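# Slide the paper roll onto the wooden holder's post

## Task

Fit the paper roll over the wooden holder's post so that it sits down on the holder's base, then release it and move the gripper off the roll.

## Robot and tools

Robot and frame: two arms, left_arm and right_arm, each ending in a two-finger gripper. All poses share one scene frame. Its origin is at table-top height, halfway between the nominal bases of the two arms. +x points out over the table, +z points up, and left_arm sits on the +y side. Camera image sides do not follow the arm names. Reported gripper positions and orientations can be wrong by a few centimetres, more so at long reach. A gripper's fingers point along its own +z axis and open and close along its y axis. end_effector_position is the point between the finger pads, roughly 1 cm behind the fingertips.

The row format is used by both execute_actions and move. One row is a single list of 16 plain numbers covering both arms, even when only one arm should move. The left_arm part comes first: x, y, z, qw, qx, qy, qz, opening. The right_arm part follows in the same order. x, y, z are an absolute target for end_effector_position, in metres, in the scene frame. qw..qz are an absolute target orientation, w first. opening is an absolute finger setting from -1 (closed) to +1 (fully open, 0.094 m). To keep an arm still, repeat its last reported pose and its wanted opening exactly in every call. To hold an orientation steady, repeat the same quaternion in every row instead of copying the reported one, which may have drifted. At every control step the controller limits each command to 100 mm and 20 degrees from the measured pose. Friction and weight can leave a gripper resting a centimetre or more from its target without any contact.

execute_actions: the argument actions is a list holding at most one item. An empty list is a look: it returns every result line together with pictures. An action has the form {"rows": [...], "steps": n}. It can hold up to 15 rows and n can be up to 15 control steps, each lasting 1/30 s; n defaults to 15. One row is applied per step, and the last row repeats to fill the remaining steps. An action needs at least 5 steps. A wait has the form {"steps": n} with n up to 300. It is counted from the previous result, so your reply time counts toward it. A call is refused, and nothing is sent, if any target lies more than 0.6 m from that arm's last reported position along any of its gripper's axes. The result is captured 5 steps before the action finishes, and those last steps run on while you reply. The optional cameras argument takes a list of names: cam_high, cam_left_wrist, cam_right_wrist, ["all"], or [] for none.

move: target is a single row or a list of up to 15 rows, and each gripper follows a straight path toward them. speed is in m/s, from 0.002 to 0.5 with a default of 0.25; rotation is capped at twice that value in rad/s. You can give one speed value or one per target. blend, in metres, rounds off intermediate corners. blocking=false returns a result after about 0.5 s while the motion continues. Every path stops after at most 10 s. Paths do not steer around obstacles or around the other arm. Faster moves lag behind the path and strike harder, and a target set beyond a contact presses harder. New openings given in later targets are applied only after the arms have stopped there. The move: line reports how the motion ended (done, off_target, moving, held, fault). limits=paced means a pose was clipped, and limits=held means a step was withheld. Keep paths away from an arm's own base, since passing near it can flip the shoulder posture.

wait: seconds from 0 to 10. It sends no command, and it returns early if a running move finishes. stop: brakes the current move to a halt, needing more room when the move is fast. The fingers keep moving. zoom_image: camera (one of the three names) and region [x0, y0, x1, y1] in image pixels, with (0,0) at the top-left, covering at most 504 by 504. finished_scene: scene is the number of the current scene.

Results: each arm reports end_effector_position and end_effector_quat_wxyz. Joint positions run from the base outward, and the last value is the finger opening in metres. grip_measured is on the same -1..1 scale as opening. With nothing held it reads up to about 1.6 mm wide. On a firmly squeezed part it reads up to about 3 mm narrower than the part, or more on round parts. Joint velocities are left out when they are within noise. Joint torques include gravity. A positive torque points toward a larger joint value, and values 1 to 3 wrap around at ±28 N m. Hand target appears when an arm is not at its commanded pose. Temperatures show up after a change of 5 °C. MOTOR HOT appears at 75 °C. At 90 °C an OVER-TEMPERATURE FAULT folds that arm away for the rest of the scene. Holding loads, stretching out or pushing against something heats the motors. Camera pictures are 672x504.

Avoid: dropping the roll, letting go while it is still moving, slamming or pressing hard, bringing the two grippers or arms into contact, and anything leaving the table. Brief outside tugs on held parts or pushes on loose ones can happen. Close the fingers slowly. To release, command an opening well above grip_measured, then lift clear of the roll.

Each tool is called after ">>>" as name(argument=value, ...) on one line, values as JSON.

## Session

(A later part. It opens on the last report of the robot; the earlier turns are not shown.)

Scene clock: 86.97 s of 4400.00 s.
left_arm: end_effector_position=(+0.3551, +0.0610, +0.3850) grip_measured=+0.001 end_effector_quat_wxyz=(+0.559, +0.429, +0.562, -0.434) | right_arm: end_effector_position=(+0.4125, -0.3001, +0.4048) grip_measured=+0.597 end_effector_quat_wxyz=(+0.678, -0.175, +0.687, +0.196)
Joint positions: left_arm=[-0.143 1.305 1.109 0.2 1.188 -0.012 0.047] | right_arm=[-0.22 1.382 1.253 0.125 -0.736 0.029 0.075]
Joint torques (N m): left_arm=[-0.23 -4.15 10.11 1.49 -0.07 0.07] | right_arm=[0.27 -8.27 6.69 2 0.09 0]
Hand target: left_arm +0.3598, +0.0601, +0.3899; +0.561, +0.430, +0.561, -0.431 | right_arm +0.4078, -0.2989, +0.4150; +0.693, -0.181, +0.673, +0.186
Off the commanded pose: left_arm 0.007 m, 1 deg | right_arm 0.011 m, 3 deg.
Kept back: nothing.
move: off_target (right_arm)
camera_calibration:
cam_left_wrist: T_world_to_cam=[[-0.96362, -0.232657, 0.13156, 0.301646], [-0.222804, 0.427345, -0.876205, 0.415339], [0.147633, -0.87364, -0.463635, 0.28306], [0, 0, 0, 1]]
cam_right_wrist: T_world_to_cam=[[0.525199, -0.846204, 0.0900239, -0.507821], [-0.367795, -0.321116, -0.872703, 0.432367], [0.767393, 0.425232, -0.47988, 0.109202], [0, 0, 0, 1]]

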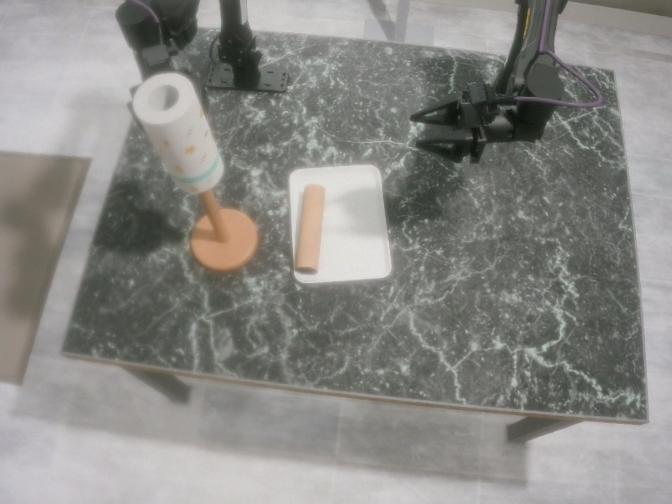

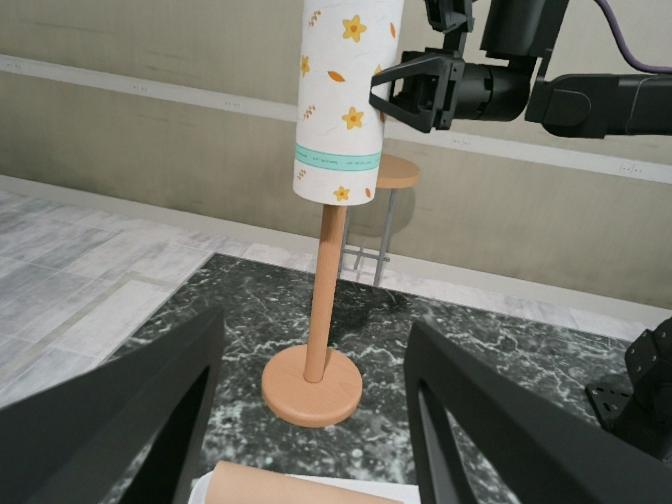

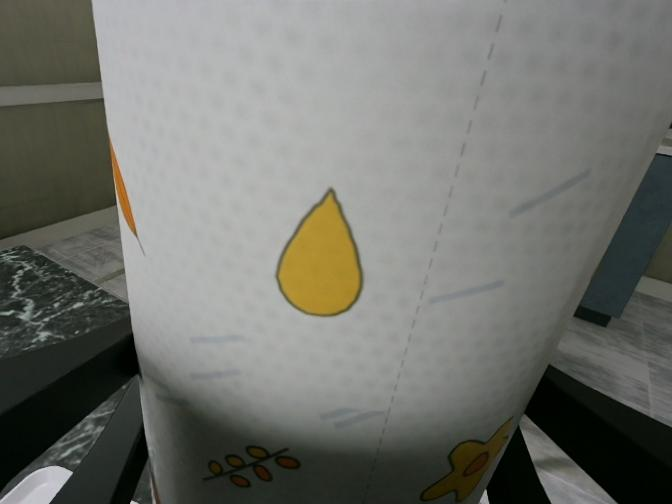

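>>> move(target=[0.36,0.06,0.39,0.561,0.4305,0.561,-0.4305,0,0.403,-0.301,0.35,0.697,-0.178,0.668,0.187,0.5], speed=0.08)

>>> zoom_image(camera="cam_high", region=[110, 50, 310, 280])

>>> zoom_image(camera="cam_left_wrist", region=[250, 50, 450, 300])

Scene clock: 88.67 s of 4400.00 s.
left_arm: end_effector_position=(+0.3551, +0.0610, +0.3850) grip_measured=+0.001 end_effector_quat_wxyz=(+0.559, +0.428, +0.562, -0.434) | right_arm: end_effector_position=(+0.4103, -0.2996, +0.3345) grip_measured=+0.597 end_effector_quat_wxyz=(+0.679, -0.174, +0.685, +0.196)
Joint positions: left_arm=[-0.143 1.305 1.109 0.2 1.188 -0.012 0.047] | right_arm=[-0.22 1.382 0.969 0.414 -0.736 0.033 0.075]
Joint torques (N m): left_arm=[-0.18 -4.14 10.13 1.52 -0.06 0.08] | right_arm=[-0.42 -9.52 6.72 2.05 0.01 0.08]
Hand target: left_arm +0.3598, +0.0601, +0.3899; +0.561, +0.430, +0.561, -0.431 | right_arm +0.4030, -0.3007, +0.3498; +0.697, -0.178, +0.669, +0.187
Off the commanded pose: left_arm 0.007 m, 1 deg | right_arm 0.017 m, 3 deg.
Kept back: nothing.
move: off_target (right_arm)
camera_calibration:
cam_left_wrist: T_world_to_cam=[[-0.963531, -0.233024, 0.131561, 0.301704], [-0.222967, 0.427258, -0.876205, 0.41541], [0.147967, -0.873584, -0.463633, 0.282943], [0, 0, 0, 1]]
cam_right_wrist: T_world_to_cam=[[0.524897, -0.846405, 0.0898972, -0.49986], [-0.364915, -0.319195, -0.874615, 0.370452], [0.768973, 0.426278, -0.476411, 0.0754808], [0, 0, 0, 1]]

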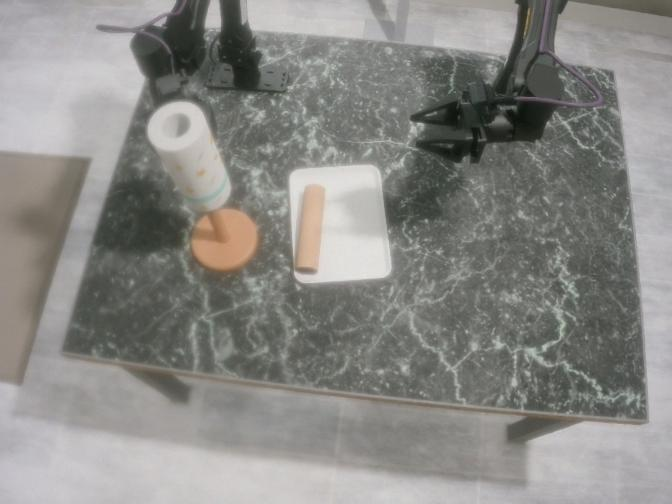

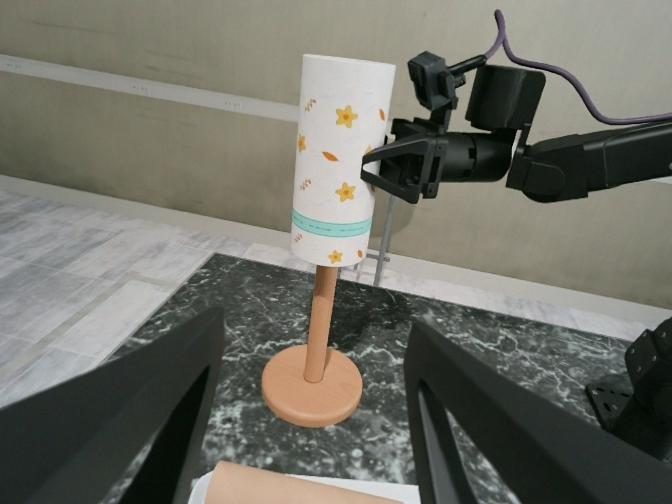

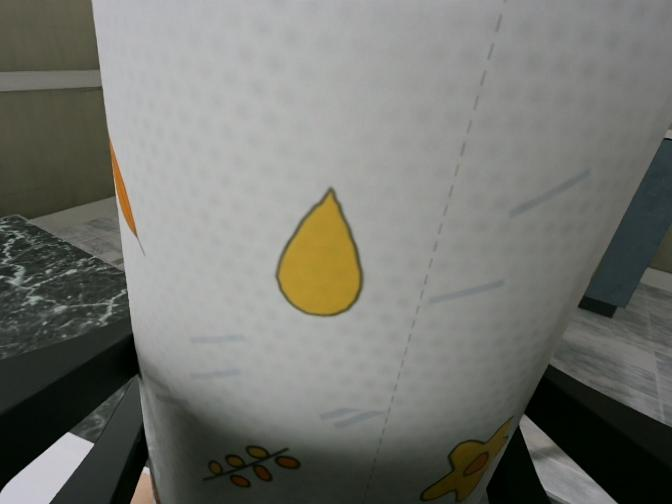

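Scaled by 2.191 from the camera's 672x504 image, which has a finer 960x720 frame.

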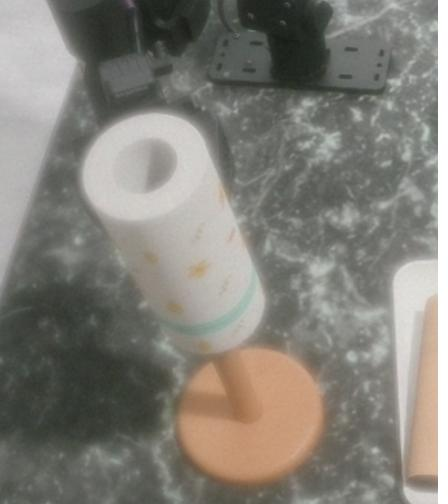

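Scaled by 2.016 from the camera's 672x504 image, which has a finer 960x720 frame.

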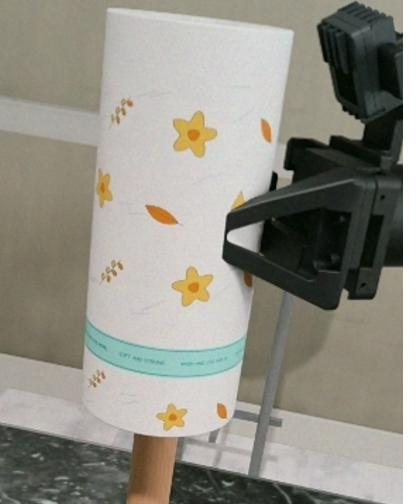

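>>> move(target=[0.36,0.06,0.39,0.561,0.4305,0.561,-0.4305,0,0.402,-0.301,0.225,0.697,-0.178,0.668,0.187,0.5], speed=0.1)

>>> zoom_image(camera="cam_high", region=[110, 100, 310, 300])

Scene clock: 90.80 s of 4400.00 s.
left_arm: end_effector_position=(+0.3551, +0.0610, +0.3850) grip_measured=+0.001 end_effector_quat_wxyz=(+0.559, +0.428, +0.562, -0.434) | right_arm: end_effector_position=(+0.4019, -0.2979, +0.2276) grip_measured=+0.597 end_effector_quat_wxyz=(+0.694, -0.181, +0.671, +0.189)
Joint positions: left_arm=[-0.143 1.305 1.109 0.2 1.188 -0.012 0.047] | right_arm=[-0.22 1.568 0.618 0.997 -0.736 0.033 0.075]
Joint torques (N m): left_arm=[-0.21 -4.12 10.11 1.52 -0.06 0.09] | right_arm=[-0.51 -5.74 5.42 2 0.03 0.11]
Hand target: left_arm +0.3598, +0.0601, +0.3899; +0.561, +0.430, +0.561, -0.431 | right_arm +0.4019, -0.3009, +0.2251; +0.697, -0.178, +0.669, +0.187
Off the commanded pose: left_arm 0.007 m, 1 deg | right_arm 0.004 m, 1 deg.
Kept back: nothing.
move: done
camera_calibration:
cam_left_wrist: T_world_to_cam=[[-0.963531, -0.233024, 0.131561, 0.301704], [-0.222967, 0.427258, -0.876205, 0.41541], [0.147967, -0.873584, -0.463633, 0.282943], [0, 0, 0, 1]]
cam_right_wrist: T_world_to_cam=[[0.519832, -0.845638, 0.121124, -0.489252], [-0.3254, -0.327107, -0.887195, 0.258998], [0.789866, 0.421779, -0.445212, 0.0133866], [0, 0, 0, 1]]

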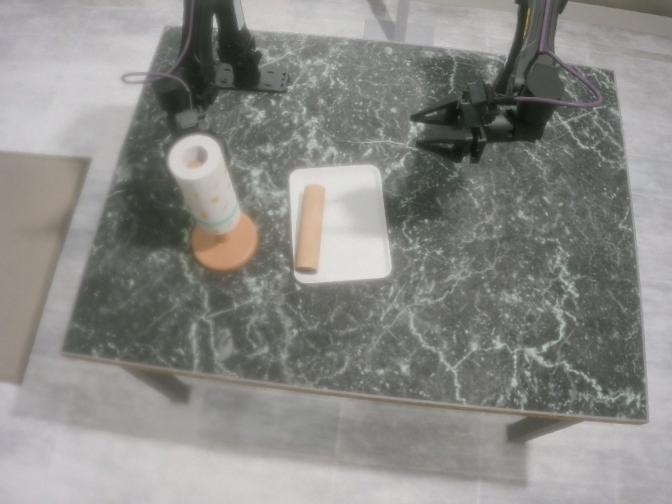

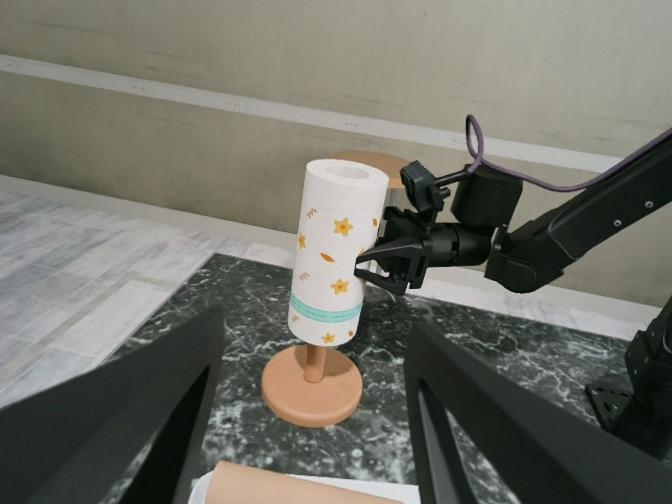

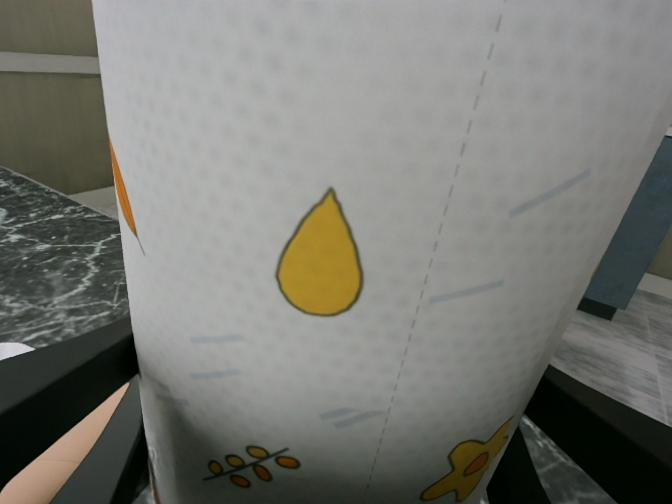

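Scaled by 2.520 from the camera's 672x504 image, which has a finer 960x720 frame.

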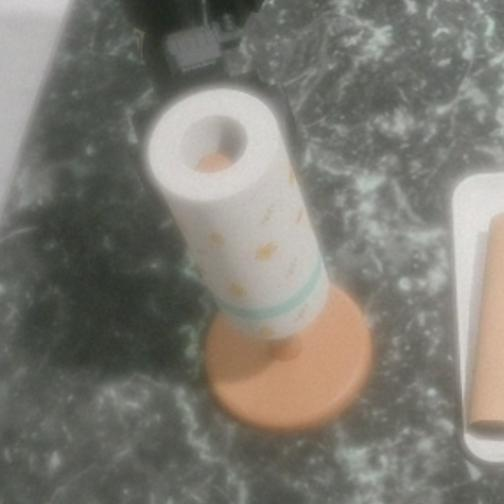

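>>> move(target=[0.36,0.06,0.39,0.561,0.4305,0.561,-0.4305,0,0.4065,-0.303,0.145,0.693,-0.180,0.673,0.186,0.5], speed=0.08)

>>> zoom_image(camera="cam_high", region=[130, 120, 290, 280])

>>> zoom_image(camera="cam_left_wrist", region=[220, 170, 480, 440])

Scene clock: 92.70 s of 4400.00 s.
left_arm: end_effector_position=(+0.3551, +0.0610, +0.3850) grip_measured=+0.001 end_effector_quat_wxyz=(+0.559, +0.428, +0.562, -0.434) | right_arm: end_effector_position=(+0.4078, -0.2991, +0.1480) grip_measured=+0.597 end_effector_quat_wxyz=(+0.690, -0.181, +0.675, +0.190)
Joint positions: left_arm=[-0.143 1.305 1.109 0.2 1.188 -0.012 0.047] | right_arm=[-0.22 1.901 0.545 1.387 -0.736 0.027 0.075]
Joint torques (N m): left_arm=[-0.21 -4.15 10.13 1.52 -0.08 0.1] | right_arm=[-0.84 -6.79 3.84 2.01 -0.04 0.02]
Hand target: left_arm +0.3598, +0.0601, +0.3899; +0.561, +0.430, +0.561, -0.431 | right_arm +0.4065, -0.3029, +0.1450; +0.693, -0.180, +0.673, +0.186
Off the commanded pose: left_arm 0.007 m, 1 deg | right_arm 0.005 m, 1 deg.
Kept back: nothing.
move: done
camera_calibration:
cam_left_wrist: T_world_to_cam=[[-0.963531, -0.233024, 0.131561, 0.301704], [-0.222967, 0.427258, -0.876205, 0.41541], [0.147967, -0.873584, -0.463633, 0.282943], [0, 0, 0, 1]]
cam_right_wrist: T_world_to_cam=[[0.52121, -0.845527, 0.115861, -0.483437], [-0.336771, -0.328513, -0.88242, 0.193393], [0.784172, 0.420907, -0.455973, -0.0224993], [0, 0, 0, 1]]

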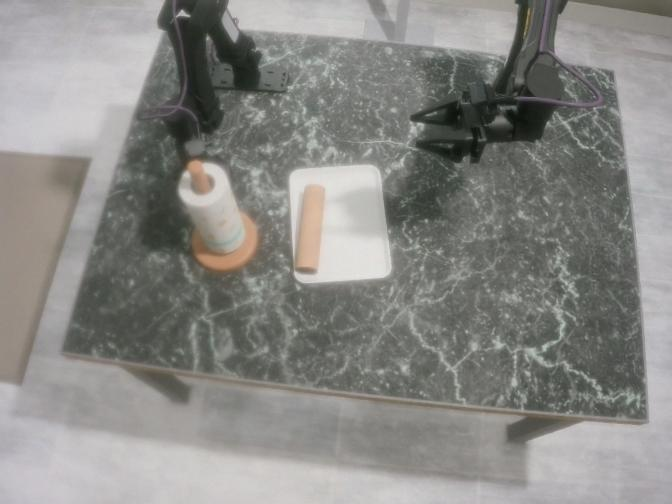

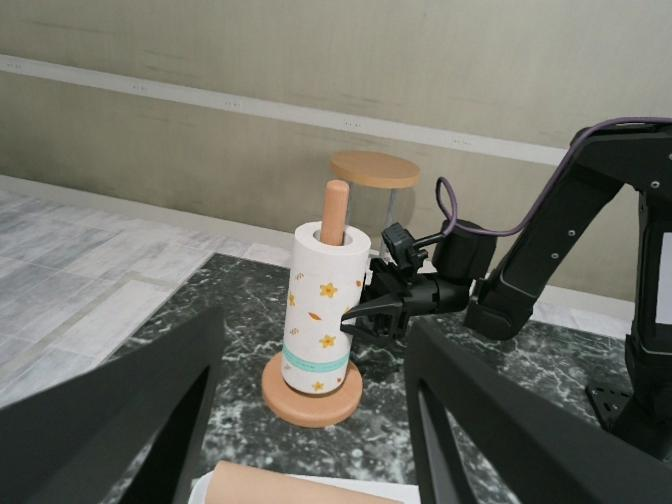

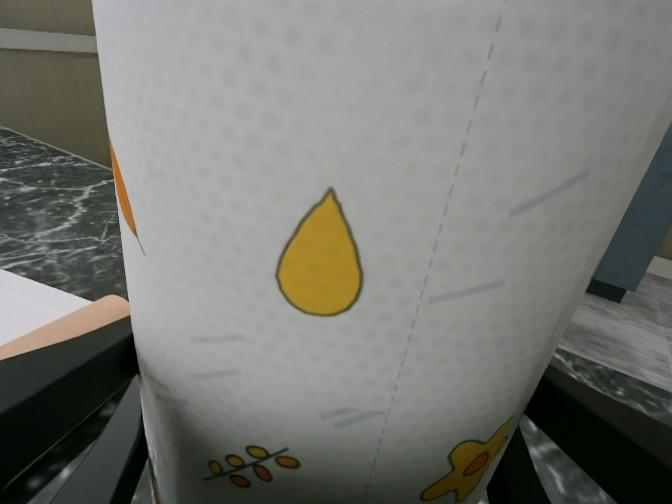

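Scaled by 3.150 from the camera's 672x504 image, which has a finer 960x720 frame.

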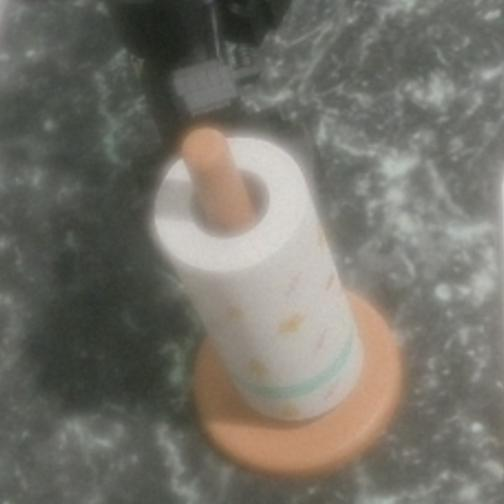

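Scaled by 1.867 from the camera's 672x504 image, which has a finer 960x720 frame.

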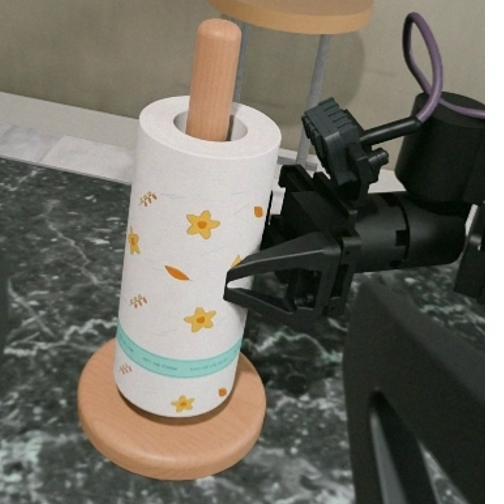

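>>> move(target=[0.36,0.06,0.39,0.561,0.4305,0.561,-0.4305,0,0.4065,-0.303,0.129,0.693,-0.180,0.673,0.186,0.5], speed=0.04)

>>> zoom_image(camera="cam_left_wrist", region=[220, 170, 480, 440])

Scene clock: 93.83 s of 4400.00 s.
left_arm: end_effector_position=(+0.3551, +0.0610, +0.3850) grip_measured=+0.001 end_effector_quat_wxyz=(+0.559, +0.428, +0.562, -0.434) | right_arm: end_effector_position=(+0.4089, -0.2994, +0.1331) grip_measured=+0.597 end_effector_quat_wxyz=(+0.691, -0.181, +0.674, +0.189)
Joint positions: left_arm=[-0.143 1.305 1.109 0.2 1.188 -0.012 0.047] | right_arm=[-0.22 1.98 0.545 1.47 -0.736 0.027 0.075]
Joint torques (N m): left_arm=[-0.23 -4.12 10.09 1.52 -0.07 0.08] | right_arm=[-0.84 -7.06 3.11 2.03 -0.03 0.04]
Hand target: left_arm +0.3598, +0.0601, +0.3899; +0.561, +0.430, +0.561, -0.431 | right_arm +0.4065, -0.3029, +0.1291; +0.693, -0.180, +0.673, +0.186
Off the commanded pose: left_arm 0.007 m, 1 deg | right_arm 0.006 m, 0 deg.
Kept back: nothing.
move: done
camera_calibration:
cam_left_wrist: T_world_to_cam=[[-0.963531, -0.233024, 0.131561, 0.301704], [-0.222967, 0.427258, -0.876205, 0.41541], [0.147967, -0.873584, -0.463633, 0.282943], [0, 0, 0, 1]]
cam_right_wrist: T_world_to_cam=[[0.520772, -0.845436, 0.118468, -0.482671], [-0.333475, -0.329204, -0.883414, 0.179162], [0.78587, 0.420551, -0.453372, -0.0312399], [0, 0, 0, 1]]

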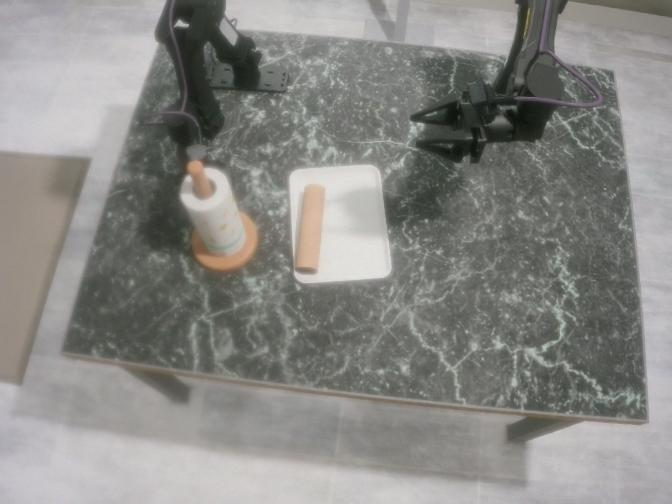

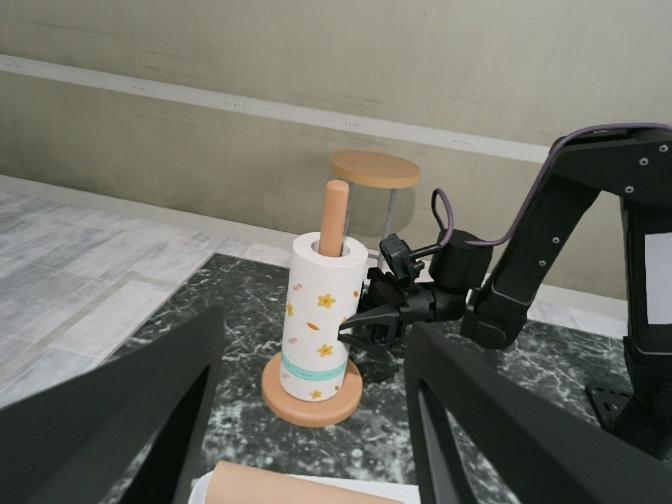

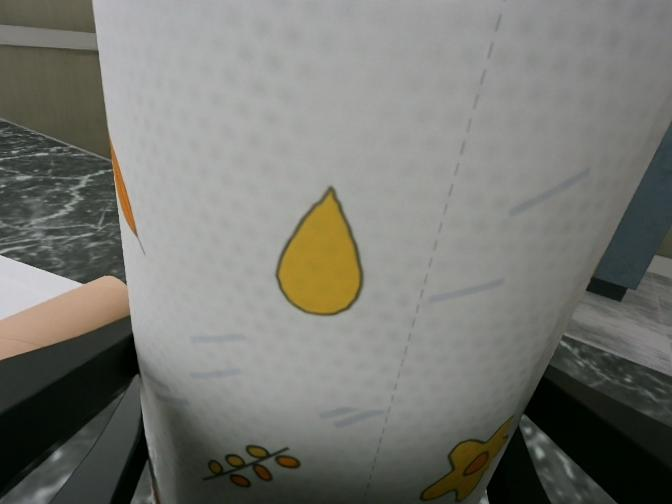

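Scaled by 1.867 from the camera's 672x504 image, which has a finer 960x720 frame.

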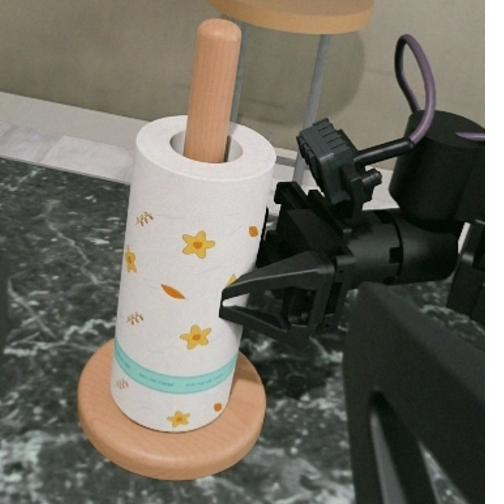

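>>> move(target=[0.36,0.06,0.39,0.561,0.4305,0.561,-0.4305,0,0.4065,-0.303,0.120,0.693,-0.180,0.673,0.186,0.5], speed=0.03)

>>> zoom_image(camera="cam_left_wrist", region=[220, 170, 480, 440])

Scene clock: 94.77 s of 4400.00 s.
left_arm: end_effector_position=(+0.3551, +0.0610, +0.3850) grip_measured=+0.001 end_effector_quat_wxyz=(+0.559, +0.428, +0.562, -0.434) | right_arm: end_effector_position=(+0.4089, -0.2994, +0.1302) grip_measured=+0.597 end_effector_quat_wxyz=(+0.699, -0.186, +0.666, +0.185)
Joint positions: left_arm=[-0.143 1.305 1.109 0.2 1.188 -0.012 0.047] | right_arm=[-0.22 2.021 0.545 1.536 -0.736 0.027 0.075]
Joint torques (N m): left_arm=[-0.18 -4.11 10.13 1.53 -0.06 0.09] | right_arm=[-0.8 -6.75 2.81 1.75 -0.04 0.05]
Hand target: left_arm +0.3598, +0.0601, +0.3899; +0.561, +0.430, +0.561, -0.431 | right_arm +0.4064, -0.3028, +0.1202; +0.693, -0.180, +0.673, +0.186
Off the commanded pose: left_arm 0.007 m, 1 deg | right_arm 0.011 m, 1 deg.
Kept back: nothing.
move: off_target (right_arm)
camera_calibration:
cam_left_wrist: T_world_to_cam=[[-0.963531, -0.233024, 0.131561, 0.301704], [-0.222967, 0.427258, -0.876205, 0.41541], [0.147967, -0.873584, -0.463633, 0.282943], [0, 0, 0, 1]]
cam_right_wrist: T_world_to_cam=[[0.517591, -0.844769, 0.135886, -0.483029], [-0.311295, -0.33385, -0.889741, 0.166939], [0.796991, 0.418221, -0.43577, -0.040026], [0, 0, 0, 1]]

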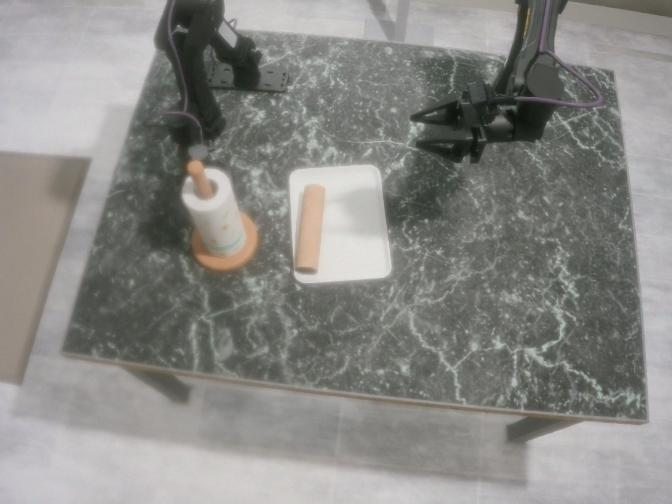

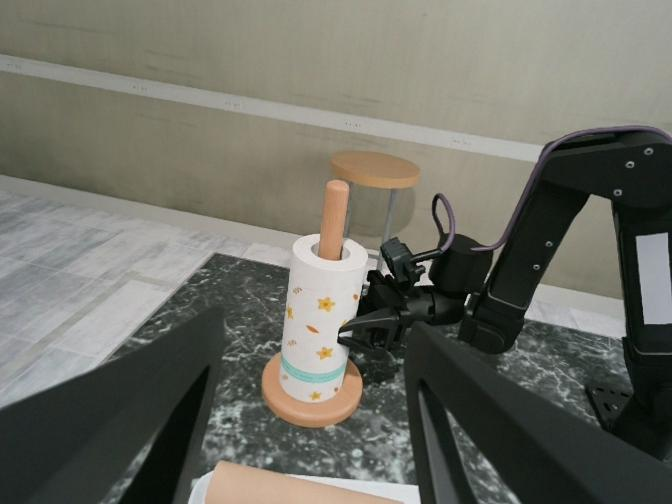

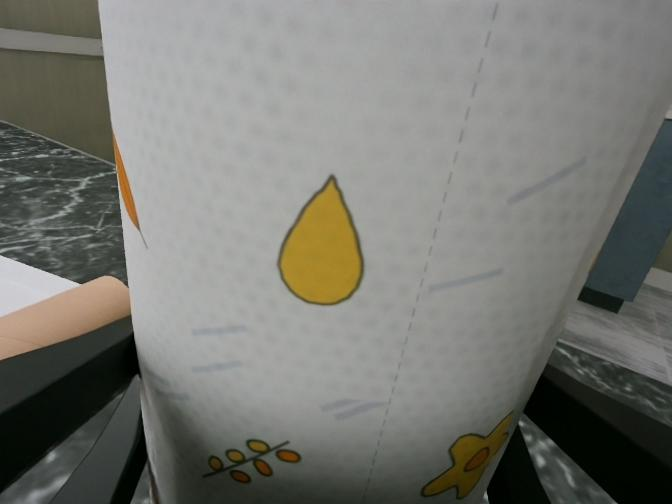

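Scaled by 1.867 from the camera's 672x504 image, which has a finer 960x720 frame.

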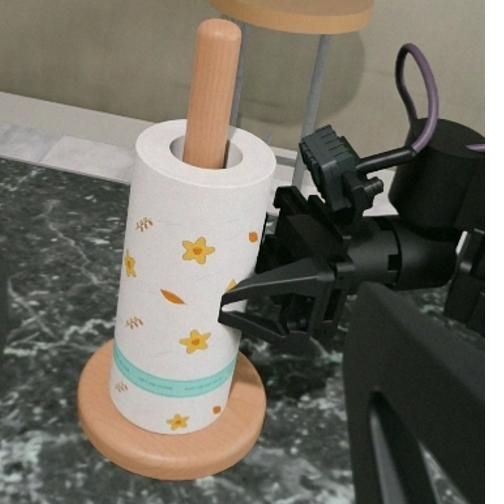

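>>> move(target=[[0.36,0.06,0.39,0.561,0.4305,0.561,-0.4305,0,0.4065,-0.303,0.125,0.693,-0.180,0.673,0.186,0.75],[0.36,0.06,0.39,0.561,0.4305,0.561,-0.4305,0,0.4065,-0.303,0.125,0.693,-0.180,0.673,0.186,1],[0.36,0.06,0.39,0.561,0.4305,0.561,-0.4305,0,0.363,-0.328,0.135,0.693,-0.180,0.673,0.186,1],[0.36,0.06,0.39,0.561,0.4305,0.561,-0.4305,0,0.31,-0.358,0.155,0.693,-0.180,0.673,0.186,1]], speed=[0.05,0.05,0.08,0.1], blend=[0,0,0.01,0])

>>> zoom_image(camera="cam_left_wrist", region=[220, 170, 480, 440])

Scene clock: 98.73 s of 4400.00 s.
left_arm: end_effector_position=(+0.3551, +0.0610, +0.3850) grip_measured=+0.001 end_effector_quat_wxyz=(+0.559, +0.428, +0.562, -0.434) | right_arm: end_effector_position=(+0.3146, -0.3595, +0.1517) grip_measured=+0.998 end_effector_quat_wxyz=(+0.694, -0.179, +0.673, +0.183)
Joint positions: left_arm=[-0.143 1.305 1.109 0.2 1.188 -0.012 0.047] | right_arm=[-0.574 1.736 0.274 1.525 -1.077 0.053 0.094]
Joint torques (N m): left_arm=[-0.21 -4.12 10.15 1.52 -0.05 0.09] | right_arm=[-0.57 -8.81 2.65 1.3 -0.1 0.1]
Hand target: left_arm +0.3598, +0.0601, +0.3899; +0.561, +0.430, +0.561, -0.431 | right_arm +0.3102, -0.3579, +0.1549; +0.693, -0.180, +0.672, +0.186
Off the commanded pose: left_arm 0.007 m, 1 deg | right_arm 0.006 m, 0 deg.
Kept back: nothing.
move: done
camera_calibration:
cam_left_wrist: T_world_to_cam=[[-0.963531, -0.233024, 0.131561, 0.301704], [-0.222967, 0.427258, -0.876205, 0.41541], [0.147967, -0.873584, -0.463633, 0.282943], [0, 0, 0, 1]]
cam_right_wrist: T_world_to_cam=[[0.508893, -0.851707, 0.124991, -0.48607], [-0.331574, -0.327933, -0.884601, 0.14439], [0.79441, 0.408724, -0.449286, 0.0690045], [0, 0, 0, 1]]

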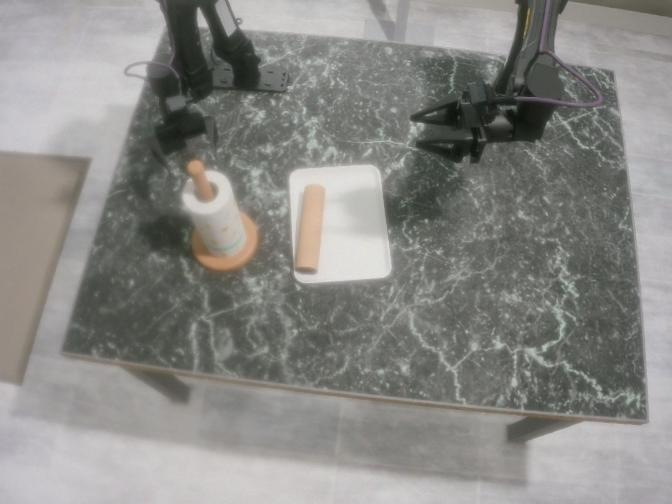

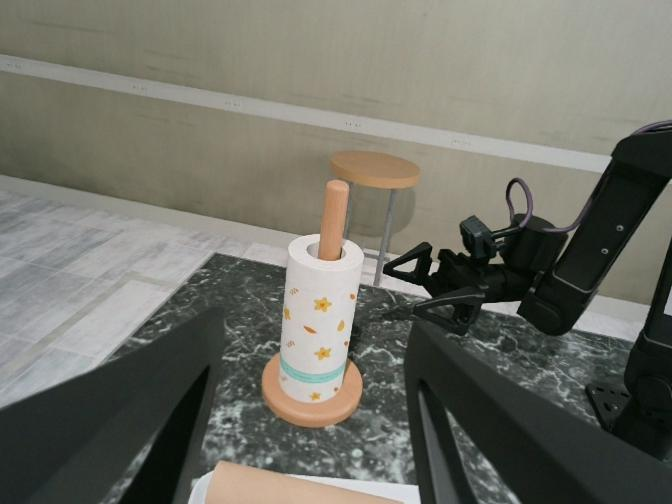

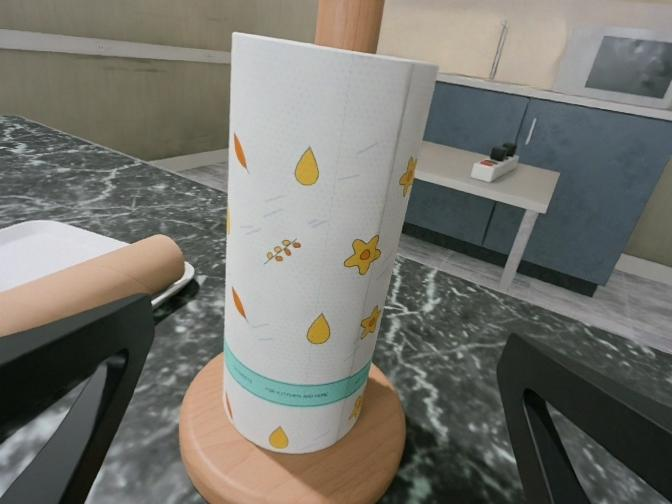

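Scaled by 1.867 from the camera's 672x504 image, which has a finer 960x720 frame.

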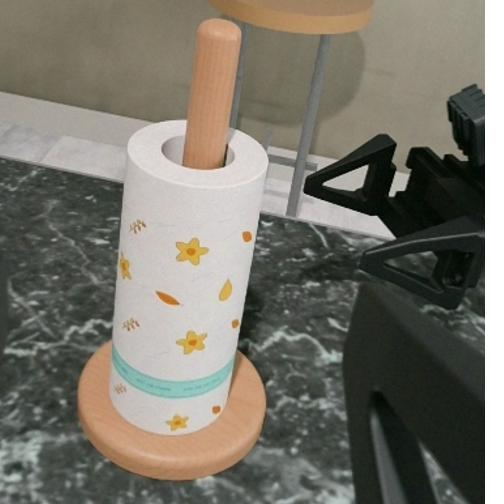

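>>> finished_scene(scene=2)

The scene is finished: the task was done.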